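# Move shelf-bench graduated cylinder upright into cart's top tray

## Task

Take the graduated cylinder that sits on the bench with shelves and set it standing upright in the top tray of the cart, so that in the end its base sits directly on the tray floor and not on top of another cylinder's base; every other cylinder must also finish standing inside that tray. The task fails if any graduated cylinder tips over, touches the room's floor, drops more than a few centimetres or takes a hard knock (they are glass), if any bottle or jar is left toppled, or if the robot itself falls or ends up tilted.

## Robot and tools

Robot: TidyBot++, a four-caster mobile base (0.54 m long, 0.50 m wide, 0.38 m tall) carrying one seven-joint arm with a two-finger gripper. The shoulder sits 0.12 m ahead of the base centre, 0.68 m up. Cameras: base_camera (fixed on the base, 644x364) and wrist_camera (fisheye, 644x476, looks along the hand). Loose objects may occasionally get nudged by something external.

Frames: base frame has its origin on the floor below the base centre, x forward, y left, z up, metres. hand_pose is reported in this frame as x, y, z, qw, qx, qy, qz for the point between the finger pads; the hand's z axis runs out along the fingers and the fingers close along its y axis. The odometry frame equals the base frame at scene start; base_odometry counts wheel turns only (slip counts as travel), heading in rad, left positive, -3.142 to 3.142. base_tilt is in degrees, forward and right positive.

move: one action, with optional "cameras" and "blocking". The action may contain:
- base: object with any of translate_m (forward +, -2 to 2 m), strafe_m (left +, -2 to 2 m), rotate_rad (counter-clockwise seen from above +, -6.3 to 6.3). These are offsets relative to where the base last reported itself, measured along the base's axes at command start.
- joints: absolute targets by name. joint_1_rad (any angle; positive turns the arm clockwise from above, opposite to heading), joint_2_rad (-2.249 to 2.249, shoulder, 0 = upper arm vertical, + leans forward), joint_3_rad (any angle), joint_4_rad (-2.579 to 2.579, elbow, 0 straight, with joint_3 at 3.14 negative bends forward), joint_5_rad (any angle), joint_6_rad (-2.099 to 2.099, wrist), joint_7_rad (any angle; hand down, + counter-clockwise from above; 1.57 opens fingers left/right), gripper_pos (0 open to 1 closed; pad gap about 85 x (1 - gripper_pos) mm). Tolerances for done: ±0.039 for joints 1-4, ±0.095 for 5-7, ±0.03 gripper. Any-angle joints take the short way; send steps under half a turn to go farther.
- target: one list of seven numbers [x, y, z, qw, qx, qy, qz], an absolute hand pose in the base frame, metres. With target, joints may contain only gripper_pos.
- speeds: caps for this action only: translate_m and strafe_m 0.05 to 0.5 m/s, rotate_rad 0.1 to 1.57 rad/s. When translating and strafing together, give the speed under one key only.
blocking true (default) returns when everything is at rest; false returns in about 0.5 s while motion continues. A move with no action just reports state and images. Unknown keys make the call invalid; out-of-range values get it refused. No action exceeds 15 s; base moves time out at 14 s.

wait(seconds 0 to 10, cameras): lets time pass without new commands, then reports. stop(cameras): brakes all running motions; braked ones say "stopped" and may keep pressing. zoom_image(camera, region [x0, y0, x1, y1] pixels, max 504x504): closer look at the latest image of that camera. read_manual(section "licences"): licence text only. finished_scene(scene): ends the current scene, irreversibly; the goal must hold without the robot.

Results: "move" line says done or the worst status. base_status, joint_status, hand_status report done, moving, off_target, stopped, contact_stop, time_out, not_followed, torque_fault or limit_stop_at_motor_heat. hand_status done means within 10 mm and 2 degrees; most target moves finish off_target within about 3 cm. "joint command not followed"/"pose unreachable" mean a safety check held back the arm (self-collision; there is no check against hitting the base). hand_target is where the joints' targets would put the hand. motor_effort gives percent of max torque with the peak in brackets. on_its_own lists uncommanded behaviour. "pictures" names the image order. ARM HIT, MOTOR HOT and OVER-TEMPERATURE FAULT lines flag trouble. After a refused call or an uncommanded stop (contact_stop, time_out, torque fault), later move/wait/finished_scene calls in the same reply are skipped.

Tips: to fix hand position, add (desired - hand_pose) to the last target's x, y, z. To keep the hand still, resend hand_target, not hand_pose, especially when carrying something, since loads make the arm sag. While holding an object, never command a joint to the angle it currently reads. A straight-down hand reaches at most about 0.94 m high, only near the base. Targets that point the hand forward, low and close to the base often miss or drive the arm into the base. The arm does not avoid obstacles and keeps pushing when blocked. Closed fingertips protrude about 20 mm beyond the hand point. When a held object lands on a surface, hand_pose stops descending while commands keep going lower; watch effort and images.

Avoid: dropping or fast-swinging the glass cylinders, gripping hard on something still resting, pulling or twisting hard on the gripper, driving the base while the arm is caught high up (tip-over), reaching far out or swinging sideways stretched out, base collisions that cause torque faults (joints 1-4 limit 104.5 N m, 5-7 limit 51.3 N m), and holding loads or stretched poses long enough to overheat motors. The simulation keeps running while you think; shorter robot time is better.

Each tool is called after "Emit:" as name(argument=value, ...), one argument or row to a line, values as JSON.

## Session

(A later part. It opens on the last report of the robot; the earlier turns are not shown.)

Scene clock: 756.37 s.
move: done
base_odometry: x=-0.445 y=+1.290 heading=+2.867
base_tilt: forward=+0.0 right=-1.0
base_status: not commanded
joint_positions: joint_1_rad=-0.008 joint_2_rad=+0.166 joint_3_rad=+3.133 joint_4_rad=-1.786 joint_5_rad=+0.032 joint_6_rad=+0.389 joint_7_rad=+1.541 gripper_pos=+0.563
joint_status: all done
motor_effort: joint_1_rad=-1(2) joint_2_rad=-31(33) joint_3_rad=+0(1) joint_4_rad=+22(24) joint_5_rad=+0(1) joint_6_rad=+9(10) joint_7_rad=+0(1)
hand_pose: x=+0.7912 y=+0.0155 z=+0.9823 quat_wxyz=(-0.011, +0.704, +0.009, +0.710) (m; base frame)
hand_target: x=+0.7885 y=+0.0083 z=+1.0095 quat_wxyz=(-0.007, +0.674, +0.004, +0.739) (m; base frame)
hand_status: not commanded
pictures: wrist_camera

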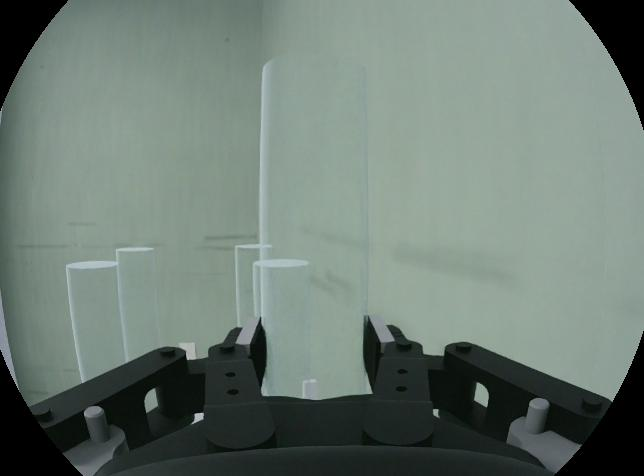

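Emit:
zoom_image(
  camera="wrist_camera",
  region=[150, 310, 230, 370],
)

Emit:
zoom_image(
  camera="wrist_camera",
  region=[180, 390, 240, 440],
)

Emit:
zoom_image(
  camera="wrist_camera",
  region=[270, 350, 350, 410],
)

Scaled by 6.300.

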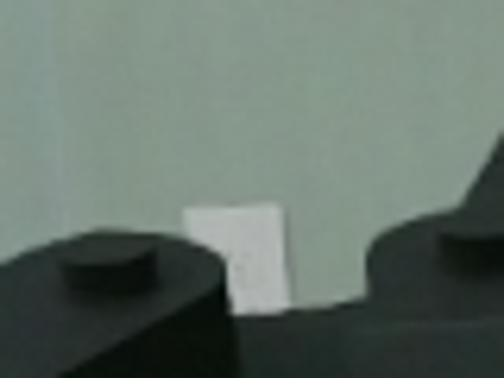

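Scaled by 8.400.

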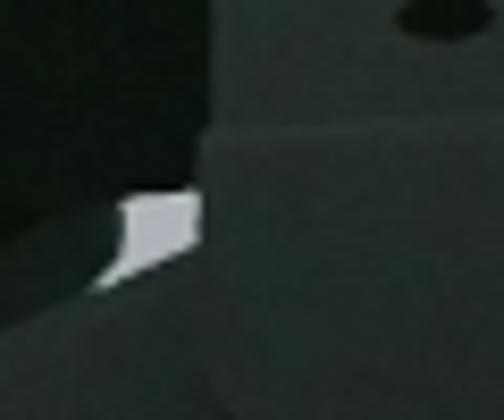

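Scaled by 6.300.

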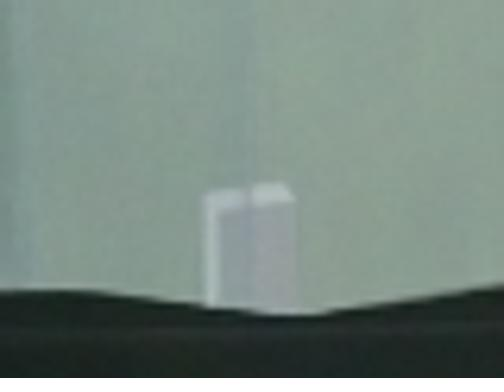

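Emit:
move(
  joints={"joint_2_rad": 0.204, "joint_4_rad": -1.890, "joint_6_rad": 0.640},
  cameras=["wrist_camera"],
)

Emit:
zoom_image(
  camera="wrist_camera",
  region=[40, 180, 400, 420],
)

Scene clock: 813.67 s.
move: done
base_odometry: x=-0.445 y=+1.290 heading=+2.867
base_tilt: forward=+0.0 right=-1.0
base_status: not commanded
joint_positions: joint_1_rad=-0.008 joint_2_rad=+0.203 joint_3_rad=+3.133 joint_4_rad=-1.885 joint_5_rad=+0.032 joint_6_rad=+0.559 joint_7_rad=+1.541 gripper_pos=+0.563
joint_status: all done
motor_effort: joint_1_rad=-1(2) joint_2_rad=-31(33) joint_3_rad=-1(1) joint_4_rad=+21(23) joint_5_rad=+0(1) joint_6_rad=+9(10) joint_7_rad=+1(1)
hand_pose: x=+0.7878 y=+0.0169 z=+0.9512 quat_wxyz=(-0.013, +0.692, +0.010, +0.721) (m; base frame)
hand_target: x=+0.7856 y=+0.0091 z=+0.9730 quat_wxyz=(-0.008, +0.665, +0.005, +0.747) (m; base frame)
hand_status: not commanded
pictures: wrist_camera

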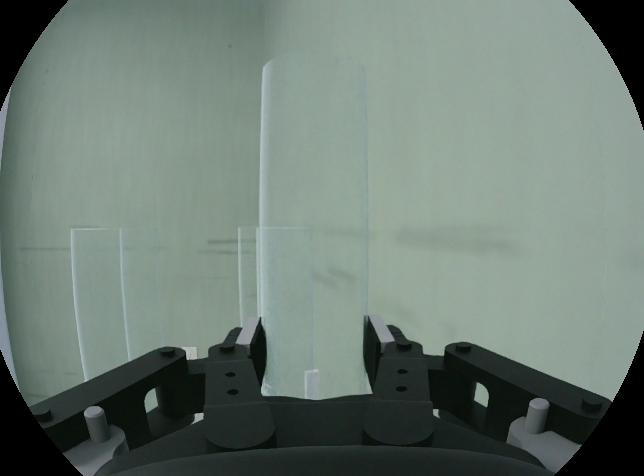

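Scaled by 1.400.

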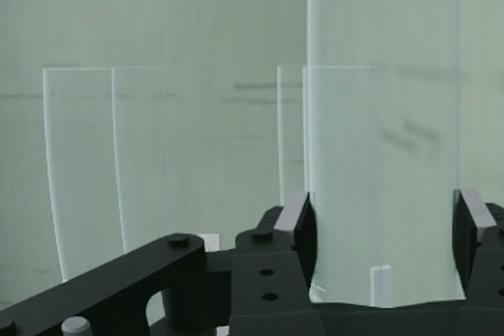

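Emit:
zoom_image(
  camera="wrist_camera",
  region=[220, 200, 400, 320],
)

Emit:
zoom_image(
  camera="wrist_camera",
  region=[60, 200, 240, 320],
)

Scaled by 2.800.

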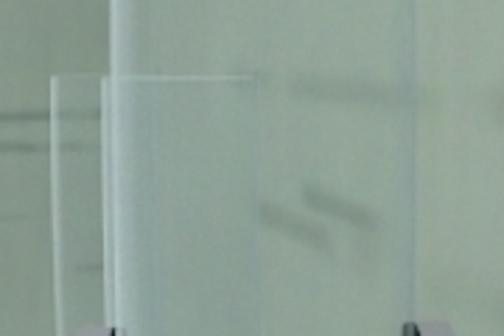

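Scaled by 2.800.

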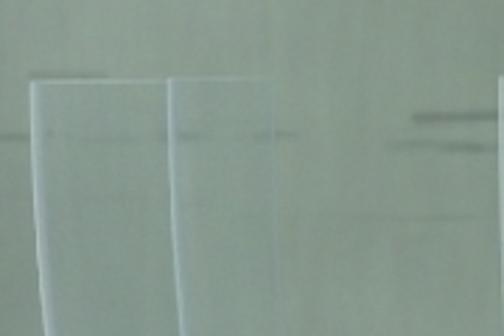

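Emit:
move(
  base={"translate_m": 0.010, "strafe_m": -0.004},
  speeds={"translate_m": 0.05},
  cameras=["wrist_camera"],
)

Emit:
zoom_image(
  camera="wrist_camera",
  region=[220, 200, 400, 320],
)

Scene clock: 865.77 s.
move: done
base_odometry: x=-0.454 y=+1.296 heading=+2.867
base_tilt: forward=+0.0 right=-1.0
base_status: done
joint_positions: joint_1_rad=-0.008 joint_2_rad=+0.207 joint_3_rad=+3.133 joint_4_rad=-1.886 joint_5_rad=+0.032 joint_6_rad=+0.560 joint_7_rad=+1.541 gripper_pos=+0.563
joint_status: not commanded
motor_effort: joint_1_rad=-2(2) joint_2_rad=-31(33) joint_3_rad=-1(1) joint_4_rad=+21(22) joint_5_rad=+0(1) joint_6_rad=+9(10) joint_7_rad=+1(1)
hand_pose: x=+0.7889 y=+0.0169 z=+0.9485 quat_wxyz=(-0.013, +0.694, +0.010, +0.720) (m; base frame)
hand_target: x=+0.7856 y=+0.0091 z=+0.9730 quat_wxyz=(-0.008, +0.665, +0.005, +0.747) (m; base frame)
hand_status: not commanded
pictures: wrist_camera

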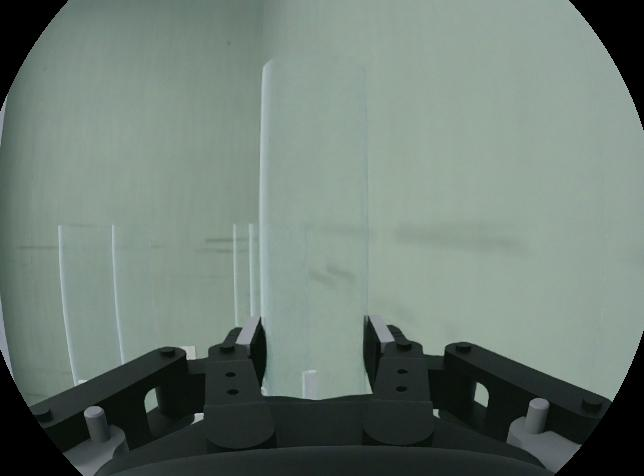

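Scaled by 2.800.

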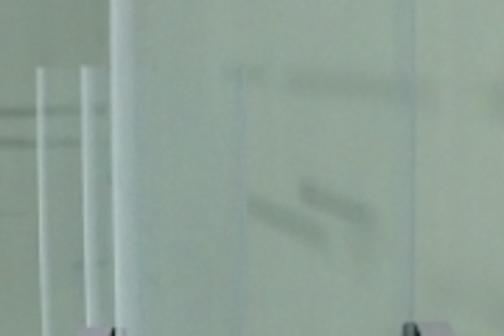

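Emit:
move(
  joints={"joint_2_rad": 0.268, "joint_4_rad": -1.974, "joint_6_rad": 0.792},
  cameras=["wrist_camera"],
)

Emit:
zoom_image(
  camera="wrist_camera",
  region=[220, 160, 420, 310],
)

Scene clock: 877.87 s.
move: done
base_odometry: x=-0.454 y=+1.296 heading=+2.867
base_tilt: forward=+0.0 right=-0.9
base_status: not commanded
joint_positions: joint_1_rad=-0.008 joint_2_rad=+0.271 joint_3_rad=+3.133 joint_4_rad=-1.970 joint_5_rad=+0.032 joint_6_rad=+0.713 joint_7_rad=+1.541 gripper_pos=+0.563
joint_status: all done
motor_effort: joint_1_rad=-1(2) joint_2_rad=-32(35) joint_3_rad=-1(2) joint_4_rad=+20(22) joint_5_rad=+0(1) joint_6_rad=+9(10) joint_7_rad=+0(1)
hand_pose: x=+0.7886 y=+0.0180 z=+0.9056 quat_wxyz=(-0.016, +0.692, +0.010, +0.722) (m; base frame)
hand_target: x=+0.7855 y=+0.0098 z=+0.9295 quat_wxyz=(-0.010, +0.663, +0.005, +0.748) (m; base frame)
hand_status: not commanded
pictures: wrist_camera

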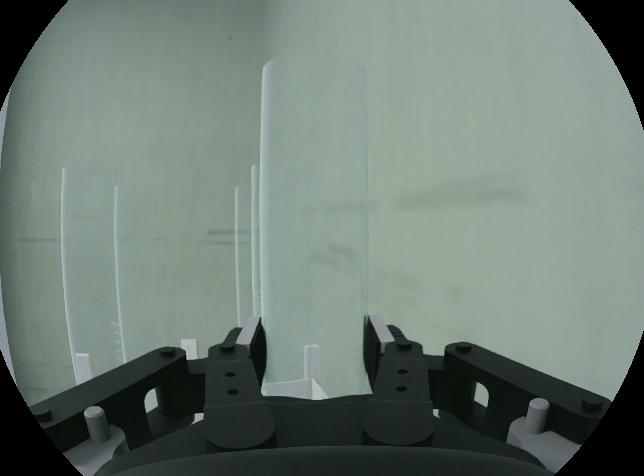

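Scaled by 2.520.

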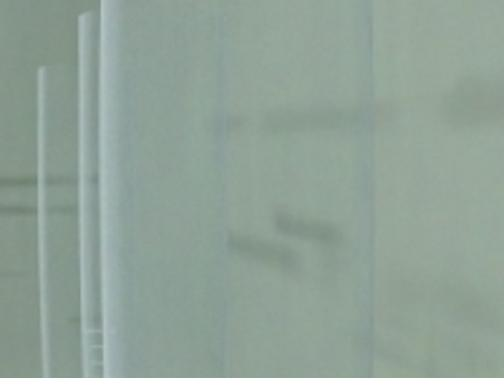

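Emit:
move(
  joints={"joint_2_rad": 0.290, "joint_4_rad": -1.996, "joint_6_rad": 0.832},
  cameras=["wrist_camera"],
)

Emit:
zoom_image(
  camera="wrist_camera",
  region=[220, 260, 420, 410],
)

Scene clock: 892.10 s.
move: done
base_odometry: x=-0.454 y=+1.296 heading=+2.867
base_tilt: forward=+0.0 right=-0.9
base_status: not commanded
joint_positions: joint_1_rad=-0.008 joint_2_rad=+0.286 joint_3_rad=+3.133 joint_4_rad=-1.990 joint_5_rad=+0.032 joint_6_rad=+0.758 joint_7_rad=+1.541 gripper_pos=+0.563
joint_status: all done
motor_effort: joint_1_rad=-2(2) joint_2_rad=-32(34) joint_3_rad=+0(1) joint_4_rad=+20(21) joint_5_rad=-1(1) joint_6_rad=+10(10) joint_7_rad=+1(1)
hand_pose: x=+0.7876 y=+0.0183 z=+0.8984 quat_wxyz=(-0.017, +0.688, +0.010, +0.725) (m; base frame)
hand_target: x=+0.7857 y=+0.0099 z=+0.9151 quat_wxyz=(-0.010, +0.665, +0.005, +0.747) (m; base frame)
hand_status: not commanded
pictures: wrist_camera

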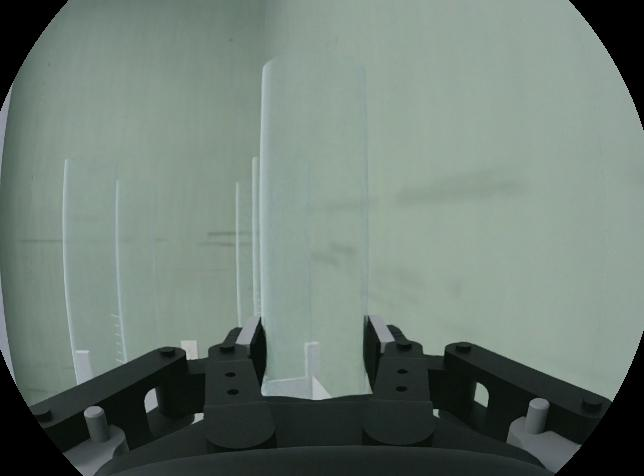

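Scaled by 2.520.

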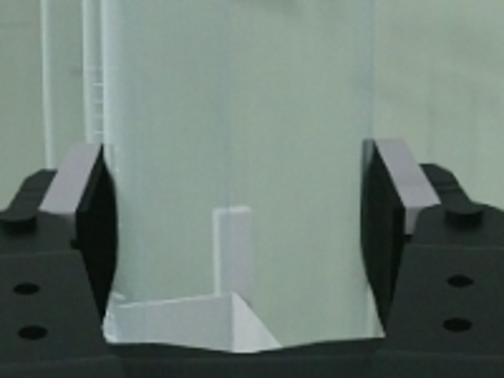

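Emit:
move(
  joints={"joint_2_rad": 0.298, "joint_4_rad": -1.998, "joint_6_rad": 0.832},
  cameras=["wrist_camera"],
)

Scene clock: 900.00 s.
move: done
base_odometry: x=-0.454 y=+1.296 heading=+2.867
base_tilt: forward=+0.0 right=-0.9
base_status: not commanded
joint_positions: joint_1_rad=-0.008 joint_2_rad=+0.291 joint_3_rad=+3.133 joint_4_rad=-1.990 joint_5_rad=+0.032 joint_6_rad=+0.758 joint_7_rad=+1.541 gripper_pos=+0.563
joint_status: all done
motor_effort: joint_1_rad=-1(2) joint_2_rad=-33(34) joint_3_rad=-1(1) joint_4_rad=+19(20) joint_5_rad=+0(1) joint_6_rad=+10(10) joint_7_rad=+0(1)
hand_pose: x=+0.7887 y=+0.0183 z=+0.8949 quat_wxyz=(-0.017, +0.690, +0.010, +0.724) (m; base frame)
hand_target: x=+0.7872 y=+0.0099 z=+0.9087 quat_wxyz=(-0.011, +0.668, +0.005, +0.744) (m; base frame)
hand_status: not commanded
pictures: wrist_camera

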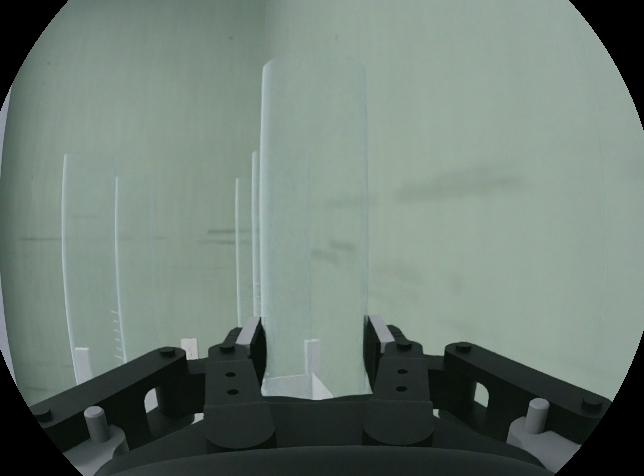

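Emit:
move(
  joints={"joint_2_rad": 0.304, "joint_4_rad": -2.005, "joint_6_rad": 0.838},
  cameras=["wrist_camera"],
)

Scene clock: 904.30 s.
move: done
base_odometry: x=-0.454 y=+1.296 heading=+2.867
base_tilt: forward=+0.0 right=-1.0
base_status: not commanded
joint_positions: joint_1_rad=-0.008 joint_2_rad=+0.296 joint_3_rad=+3.133 joint_4_rad=-1.996 joint_5_rad=+0.032 joint_6_rad=+0.763 joint_7_rad=+1.541 gripper_pos=+0.563
joint_status: all done
motor_effort: joint_1_rad=+0(2) joint_2_rad=-33(33) joint_3_rad=-1(1) joint_4_rad=+19(20) joint_5_rad=+0(1) joint_6_rad=+10(10) joint_7_rad=+0(1)
hand_pose: x=+0.7884 y=+0.0183 z=+0.8895 quat_wxyz=(-0.017, +0.692, +0.010, +0.721) (m; base frame)
hand_target: x=+0.7871 y=+0.0100 z=+0.9027 quat_wxyz=(-0.011, +0.671, +0.005, +0.741) (m; base frame)
hand_status: not commanded
pictures: wrist_camera

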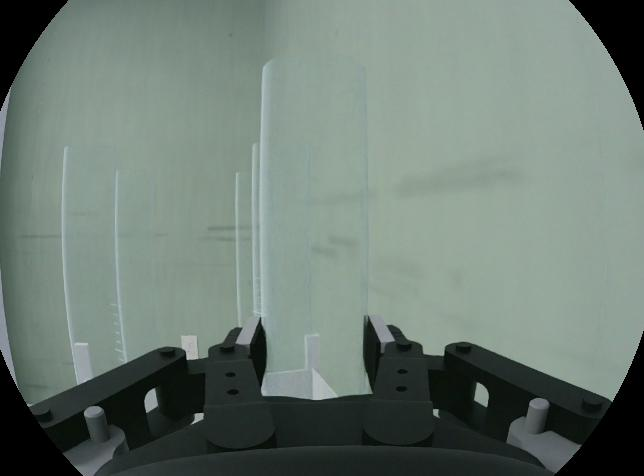

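Emit:
move(
  joints={"joint_2_rad": 0.309, "joint_4_rad": -2.011, "joint_6_rad": 0.848},
  cameras=["wrist_camera"],
)

Scene clock: 908.13 s.
move: done
base_odometry: x=-0.454 y=+1.296 heading=+2.867
base_tilt: forward=-0.1 right=-1.0
base_status: not commanded
joint_positions: joint_1_rad=-0.008 joint_2_rad=+0.300 joint_3_rad=+3.133 joint_4_rad=-2.002 joint_5_rad=+0.032 joint_6_rad=+0.772 joint_7_rad=+1.541 gripper_pos=+0.563
joint_status: all done
motor_effort: joint_1_rad=-2(2) joint_2_rad=-33(33) joint_3_rad=-1(1) joint_4_rad=+20(20) joint_5_rad=+0(1) joint_6_rad=+9(10) joint_7_rad=+0(1)
hand_pose: x=+0.7881 y=+0.0184 z=+0.8863 quat_wxyz=(-0.017, +0.693, +0.010, +0.721) (m; base frame)
hand_target: x=+0.7868 y=+0.0100 z=+0.8992 quat_wxyz=(-0.011, +0.671, +0.005, +0.741) (m; base frame)
hand_status: not commanded
pictures: wrist_camera

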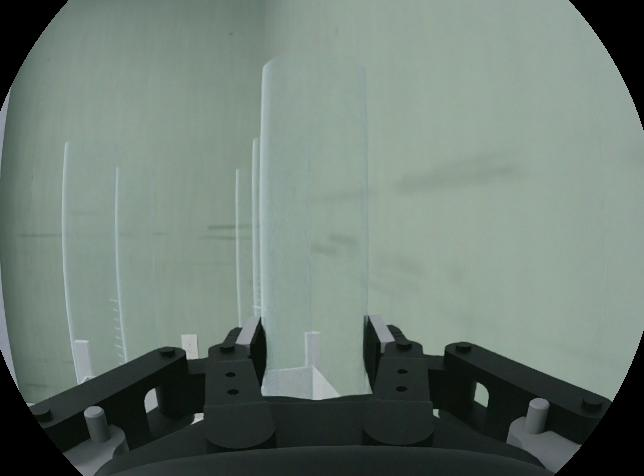

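Emit:
move(
  joints={"joint_2_rad": 0.3135, "joint_4_rad": -2.016, "joint_6_rad": 0.856},
  cameras=["wrist_camera"],
)

Emit:
zoom_image(
  camera="wrist_camera",
  region=[220, 40, 420, 180],
)

Scene clock: 914.97 s.
move: done
base_odometry: x=-0.454 y=+1.296 heading=+2.867
base_tilt: forward=+0.0 right=-1.1
base_status: not commanded
joint_positions: joint_1_rad=-0.008 joint_2_rad=+0.303 joint_3_rad=+3.133 joint_4_rad=-2.005 joint_5_rad=+0.032 joint_6_rad=+0.781 joint_7_rad=+1.541 gripper_pos=+0.563
joint_status: all done
motor_effort: joint_1_rad=-1(2) joint_2_rad=-32(33) joint_3_rad=-1(1) joint_4_rad=+19(20) joint_5_rad=+0(1) joint_6_rad=+9(9) joint_7_rad=+1(1)
hand_pose: x=+0.7878 y=+0.0184 z=+0.8855 quat_wxyz=(-0.017, +0.692, +0.010, +0.722) (m; base frame)
hand_target: x=+0.7866 y=+0.0100 z=+0.8960 quat_wxyz=(-0.011, +0.672, +0.005, +0.741) (m; base frame)
hand_status: not commanded
pictures: wrist_camera

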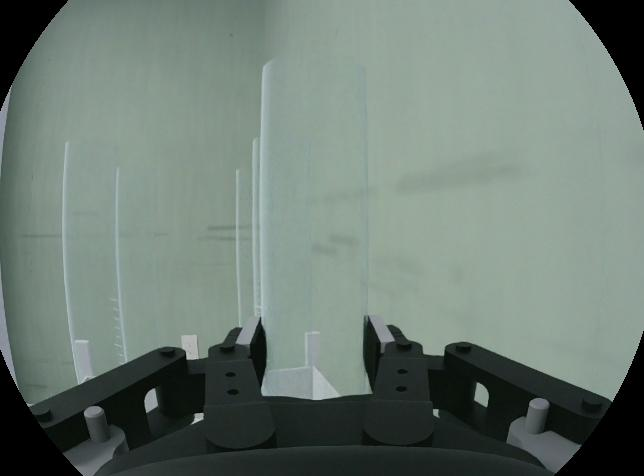

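Scaled by 2.520.

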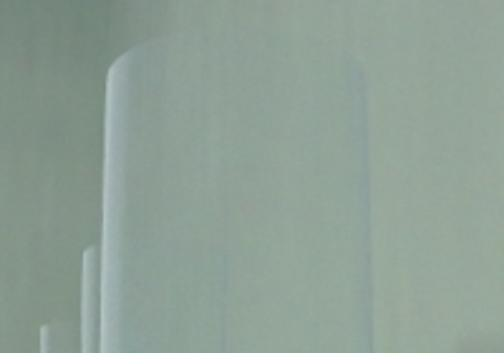

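Emit:
move(
  joints={"gripper_pos": 0.4},
  cameras=["wrist_camera"],
)

Emit:
zoom_image(
  camera="wrist_camera",
  region=[220, 40, 420, 180],
)

Scene clock: 923.03 s.
move: done
base_odometry: x=-0.454 y=+1.296 heading=+2.867
base_tilt: forward=+0.0 right=-0.9
base_status: not commanded
joint_positions: joint_1_rad=-0.008 joint_2_rad=+0.303 joint_3_rad=+3.133 joint_4_rad=-2.005 joint_5_rad=+0.032 joint_6_rad=+0.792 joint_7_rad=+1.541 gripper_pos=+0.400
joint_status: all done
motor_effort: joint_1_rad=-1(2) joint_2_rad=-30(33) joint_3_rad=-1(1) joint_4_rad=+17(19) joint_5_rad=+0(1) joint_6_rad=+7(9) joint_7_rad=+1(1)
hand_pose: x=+0.7876 y=+0.0185 z=+0.8891 quat_wxyz=(-0.017, +0.687, +0.010, +0.726) (m; base frame)
hand_target: x=+0.7866 y=+0.0100 z=+0.8960 quat_wxyz=(-0.011, +0.672, +0.005, +0.741) (m; base frame)
hand_status: not commanded
pictures: wrist_camera

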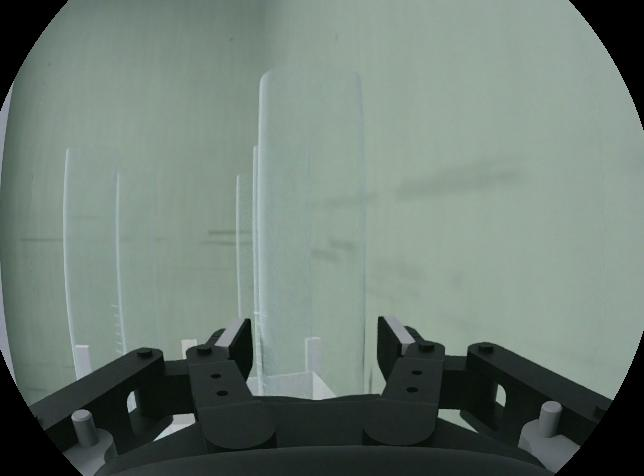

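Scaled by 2.520.

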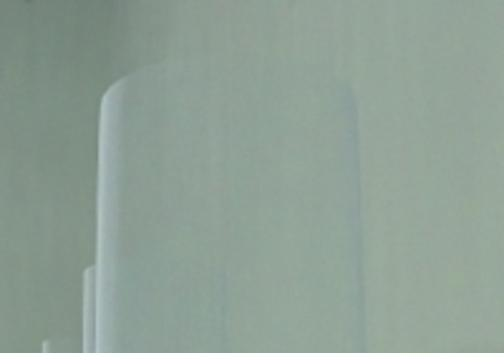

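Emit:
move(
  joints={"gripper_pos": 0.0},
  cameras=["wrist_camera"],
)

Scene clock: 938.03 s.
move: done
base_odometry: x=-0.454 y=+1.296 heading=+2.867
base_tilt: forward=+0.0 right=-0.9
base_status: not commanded
joint_positions: joint_1_rad=-0.008 joint_2_rad=+0.303 joint_3_rad=+3.133 joint_4_rad=-2.005 joint_5_rad=+0.032 joint_6_rad=+0.792 joint_7_rad=+1.541 gripper_pos=+0.000
joint_status: all done
motor_effort: joint_1_rad=-3(3) joint_2_rad=-30(30) joint_3_rad=+0(1) joint_4_rad=+17(18) joint_5_rad=+0(1) joint_6_rad=+7(8) joint_7_rad=+0(1)
hand_pose: x=+0.7876 y=+0.0185 z=+0.8891 quat_wxyz=(-0.017, +0.687, +0.010, +0.726) (m; base frame)
hand_target: x=+0.7866 y=+0.0100 z=+0.8960 quat_wxyz=(-0.011, +0.672, +0.005, +0.741) (m; base frame)
hand_status: not commanded
pictures: wrist_camera

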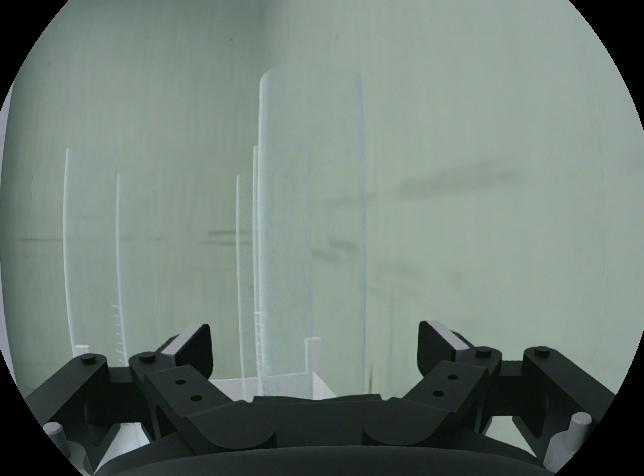

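Emit:
move(
  base={"translate_m": -0.05},
  speeds={"translate_m": 0.08},
  cameras=["wrist_camera"],
)

Scene clock: 941.53 s.
move: done
base_odometry: x=-0.405 y=+1.283 heading=+2.867
base_tilt: forward=+0.0 right=-0.9
base_status: done
joint_positions: joint_1_rad=-0.008 joint_2_rad=+0.304 joint_3_rad=+3.133 joint_4_rad=-2.006 joint_5_rad=+0.032 joint_6_rad=+0.793 joint_7_rad=+1.541 gripper_pos=+0.000
joint_status: not commanded
motor_effort: joint_1_rad=-1(2) joint_2_rad=-30(32) joint_3_rad=-1(1) joint_4_rad=+17(18) joint_5_rad=+0(1) joint_6_rad=+7(8) joint_7_rad=+0(1)
hand_pose: x=+0.7879 y=+0.0185 z=+0.8881 quat_wxyz=(-0.017, +0.688, +0.010, +0.726) (m; base frame)
hand_target: x=+0.7866 y=+0.0100 z=+0.8960 quat_wxyz=(-0.011, +0.672, +0.005, +0.741) (m; base frame)
hand_status: not commanded
pictures: wrist_camera

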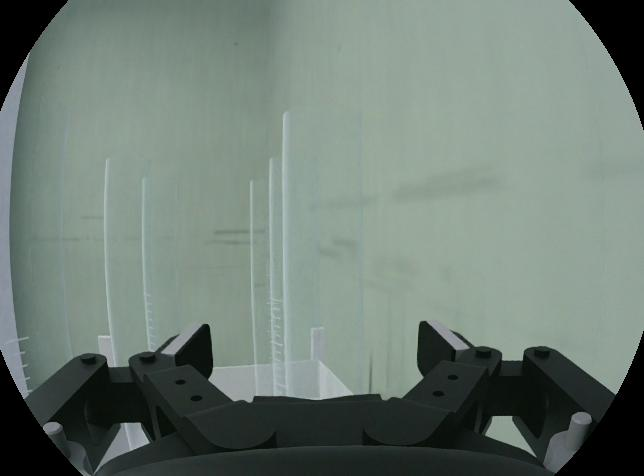

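Emit:
move(
  base={"translate_m": -0.17},
  speeds={"translate_m": 0.25},
  cameras=["wrist_camera"],
)

Emit:
move(
  joints={"joint_2_rad": -0.01, "joint_4_rad": -1.28, "joint_6_rad": -0.93},
  cameras=["wrist_camera"],
)

Scene clock: 949.67 s.
move: done
base_odometry: x=-0.242 y=+1.237 heading=+2.867
base_tilt: forward=+0.0 right=-1.0
base_status: done
joint_positions: joint_1_rad=-0.008 joint_2_rad=+0.306 joint_3_rad=+3.133 joint_4_rad=-2.006 joint_5_rad=+0.032 joint_6_rad=+0.793 joint_7_rad=+1.541 gripper_pos=+0.000
joint_status: not commanded
motor_effort: joint_1_rad=-2(2) joint_2_rad=-30(33) joint_3_rad=+0(2) joint_4_rad=+17(18) joint_5_rad=+0(1) joint_6_rad=+7(8) joint_7_rad=+0(1)
hand_pose: x=+0.7882 y=+0.0185 z=+0.8872 quat_wxyz=(-0.017, +0.688, +0.010, +0.725) (m; base frame)
hand_target: x=+0.7866 y=+0.0100 z=+0.8960 quat_wxyz=(-0.011, +0.672, +0.005, +0.741) (m; base frame)
hand_status: not commanded
pictures: wrist_camera

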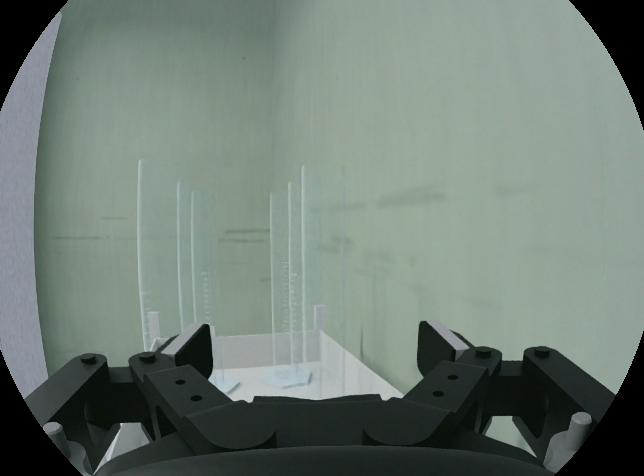

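Scene clock: 952.33 s.
move: done
base_odometry: x=-0.242 y=+1.237 heading=+2.867
base_tilt: forward=-0.1 right=-1.0
base_status: not commanded
joint_positions: joint_1_rad=-0.008 joint_2_rad=+0.000 joint_3_rad=+3.133 joint_4_rad=-1.290 joint_5_rad=+0.032 joint_6_rad=-0.864 joint_7_rad=+1.541 gripper_pos=+0.000
joint_status: all done
motor_effort: joint_1_rad=-1(2) joint_2_rad=-22(33) joint_3_rad=+0(1) joint_4_rad=+20(22) joint_5_rad=+0(1) joint_6_rad=+6(8) joint_7_rad=+0(1)
hand_pose: x=+0.6809 y=+0.0029 z=+1.0181 quat_wxyz=(+0.005, +0.881, -0.003, +0.474) (m; base frame)
hand_target: x=+0.6667 y=+0.0000 z=+1.0125 quat_wxyz=(+0.004, +0.891, -0.005, +0.454) (m; base frame)
hand_status: not commanded
pictures: wrist_camera

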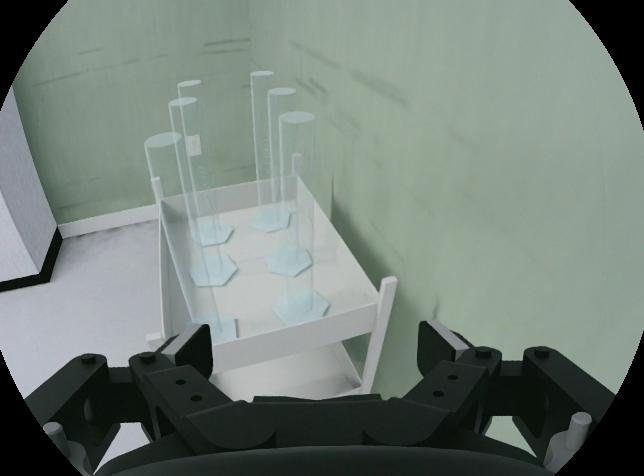

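I'll confirm the current state before ending the scene.

Emit:
move(
)

Emit:
zoom_image(
  camera="wrist_camera",
  region=[140, 80, 400, 380],
)

Scene clock: 959.57 s.
base_odometry: x=-0.242 y=+1.237 heading=+2.867
base_tilt: forward=-0.1 right=-0.9
base_status: not commanded
joint_positions: joint_1_rad=-0.008 joint_2_rad=+0.000 joint_3_rad=+3.133 joint_4_rad=-1.290 joint_5_rad=+0.032 joint_6_rad=-0.867 joint_7_rad=+1.541 gripper_pos=+0.000
joint_status: all done
motor_effort: joint_1_rad=-1(2) joint_2_rad=-21(33) joint_3_rad=+0(1) joint_4_rad=+20(22) joint_5_rad=+0(1) joint_6_rad=+6(8) joint_7_rad=+0(1)
hand_pose: x=+0.6804 y=+0.0029 z=+1.0174 quat_wxyz=(+0.005, +0.881, -0.003, +0.473) (m; base frame)
hand_target: x=+0.6667 y=+0.0000 z=+1.0125 quat_wxyz=(+0.004, +0.891, -0.005, +0.454) (m; base frame)
hand_status: not commanded
pictures: base_camera, wrist_camera

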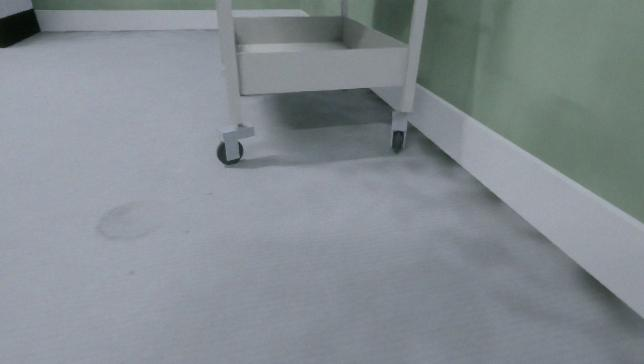

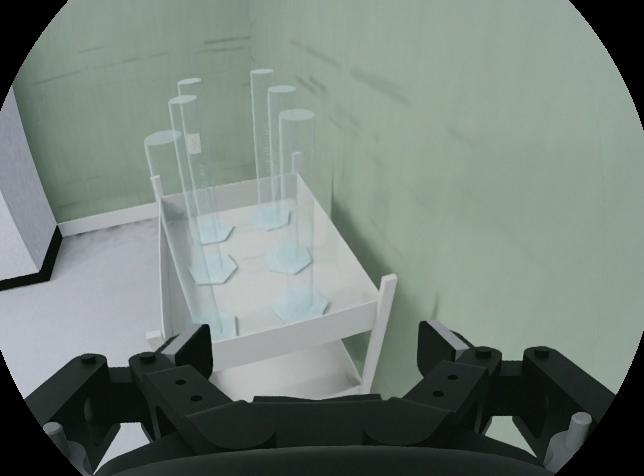

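Scaled by 1.680.

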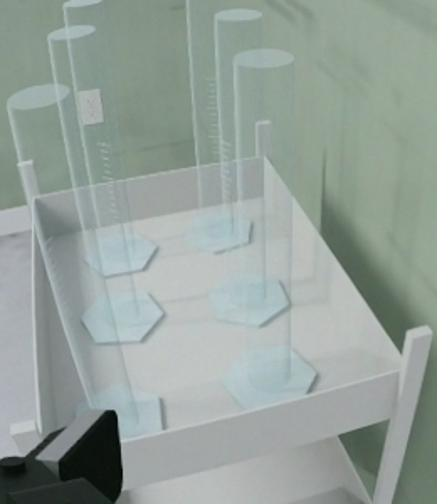

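All six cylinders are standing in the tray and their feet don't overlap. The robot is level and at rest, so I'm ending the scene.

Emit:
finished_scene(
  scene=2,
)

The scene is finished: the task was done.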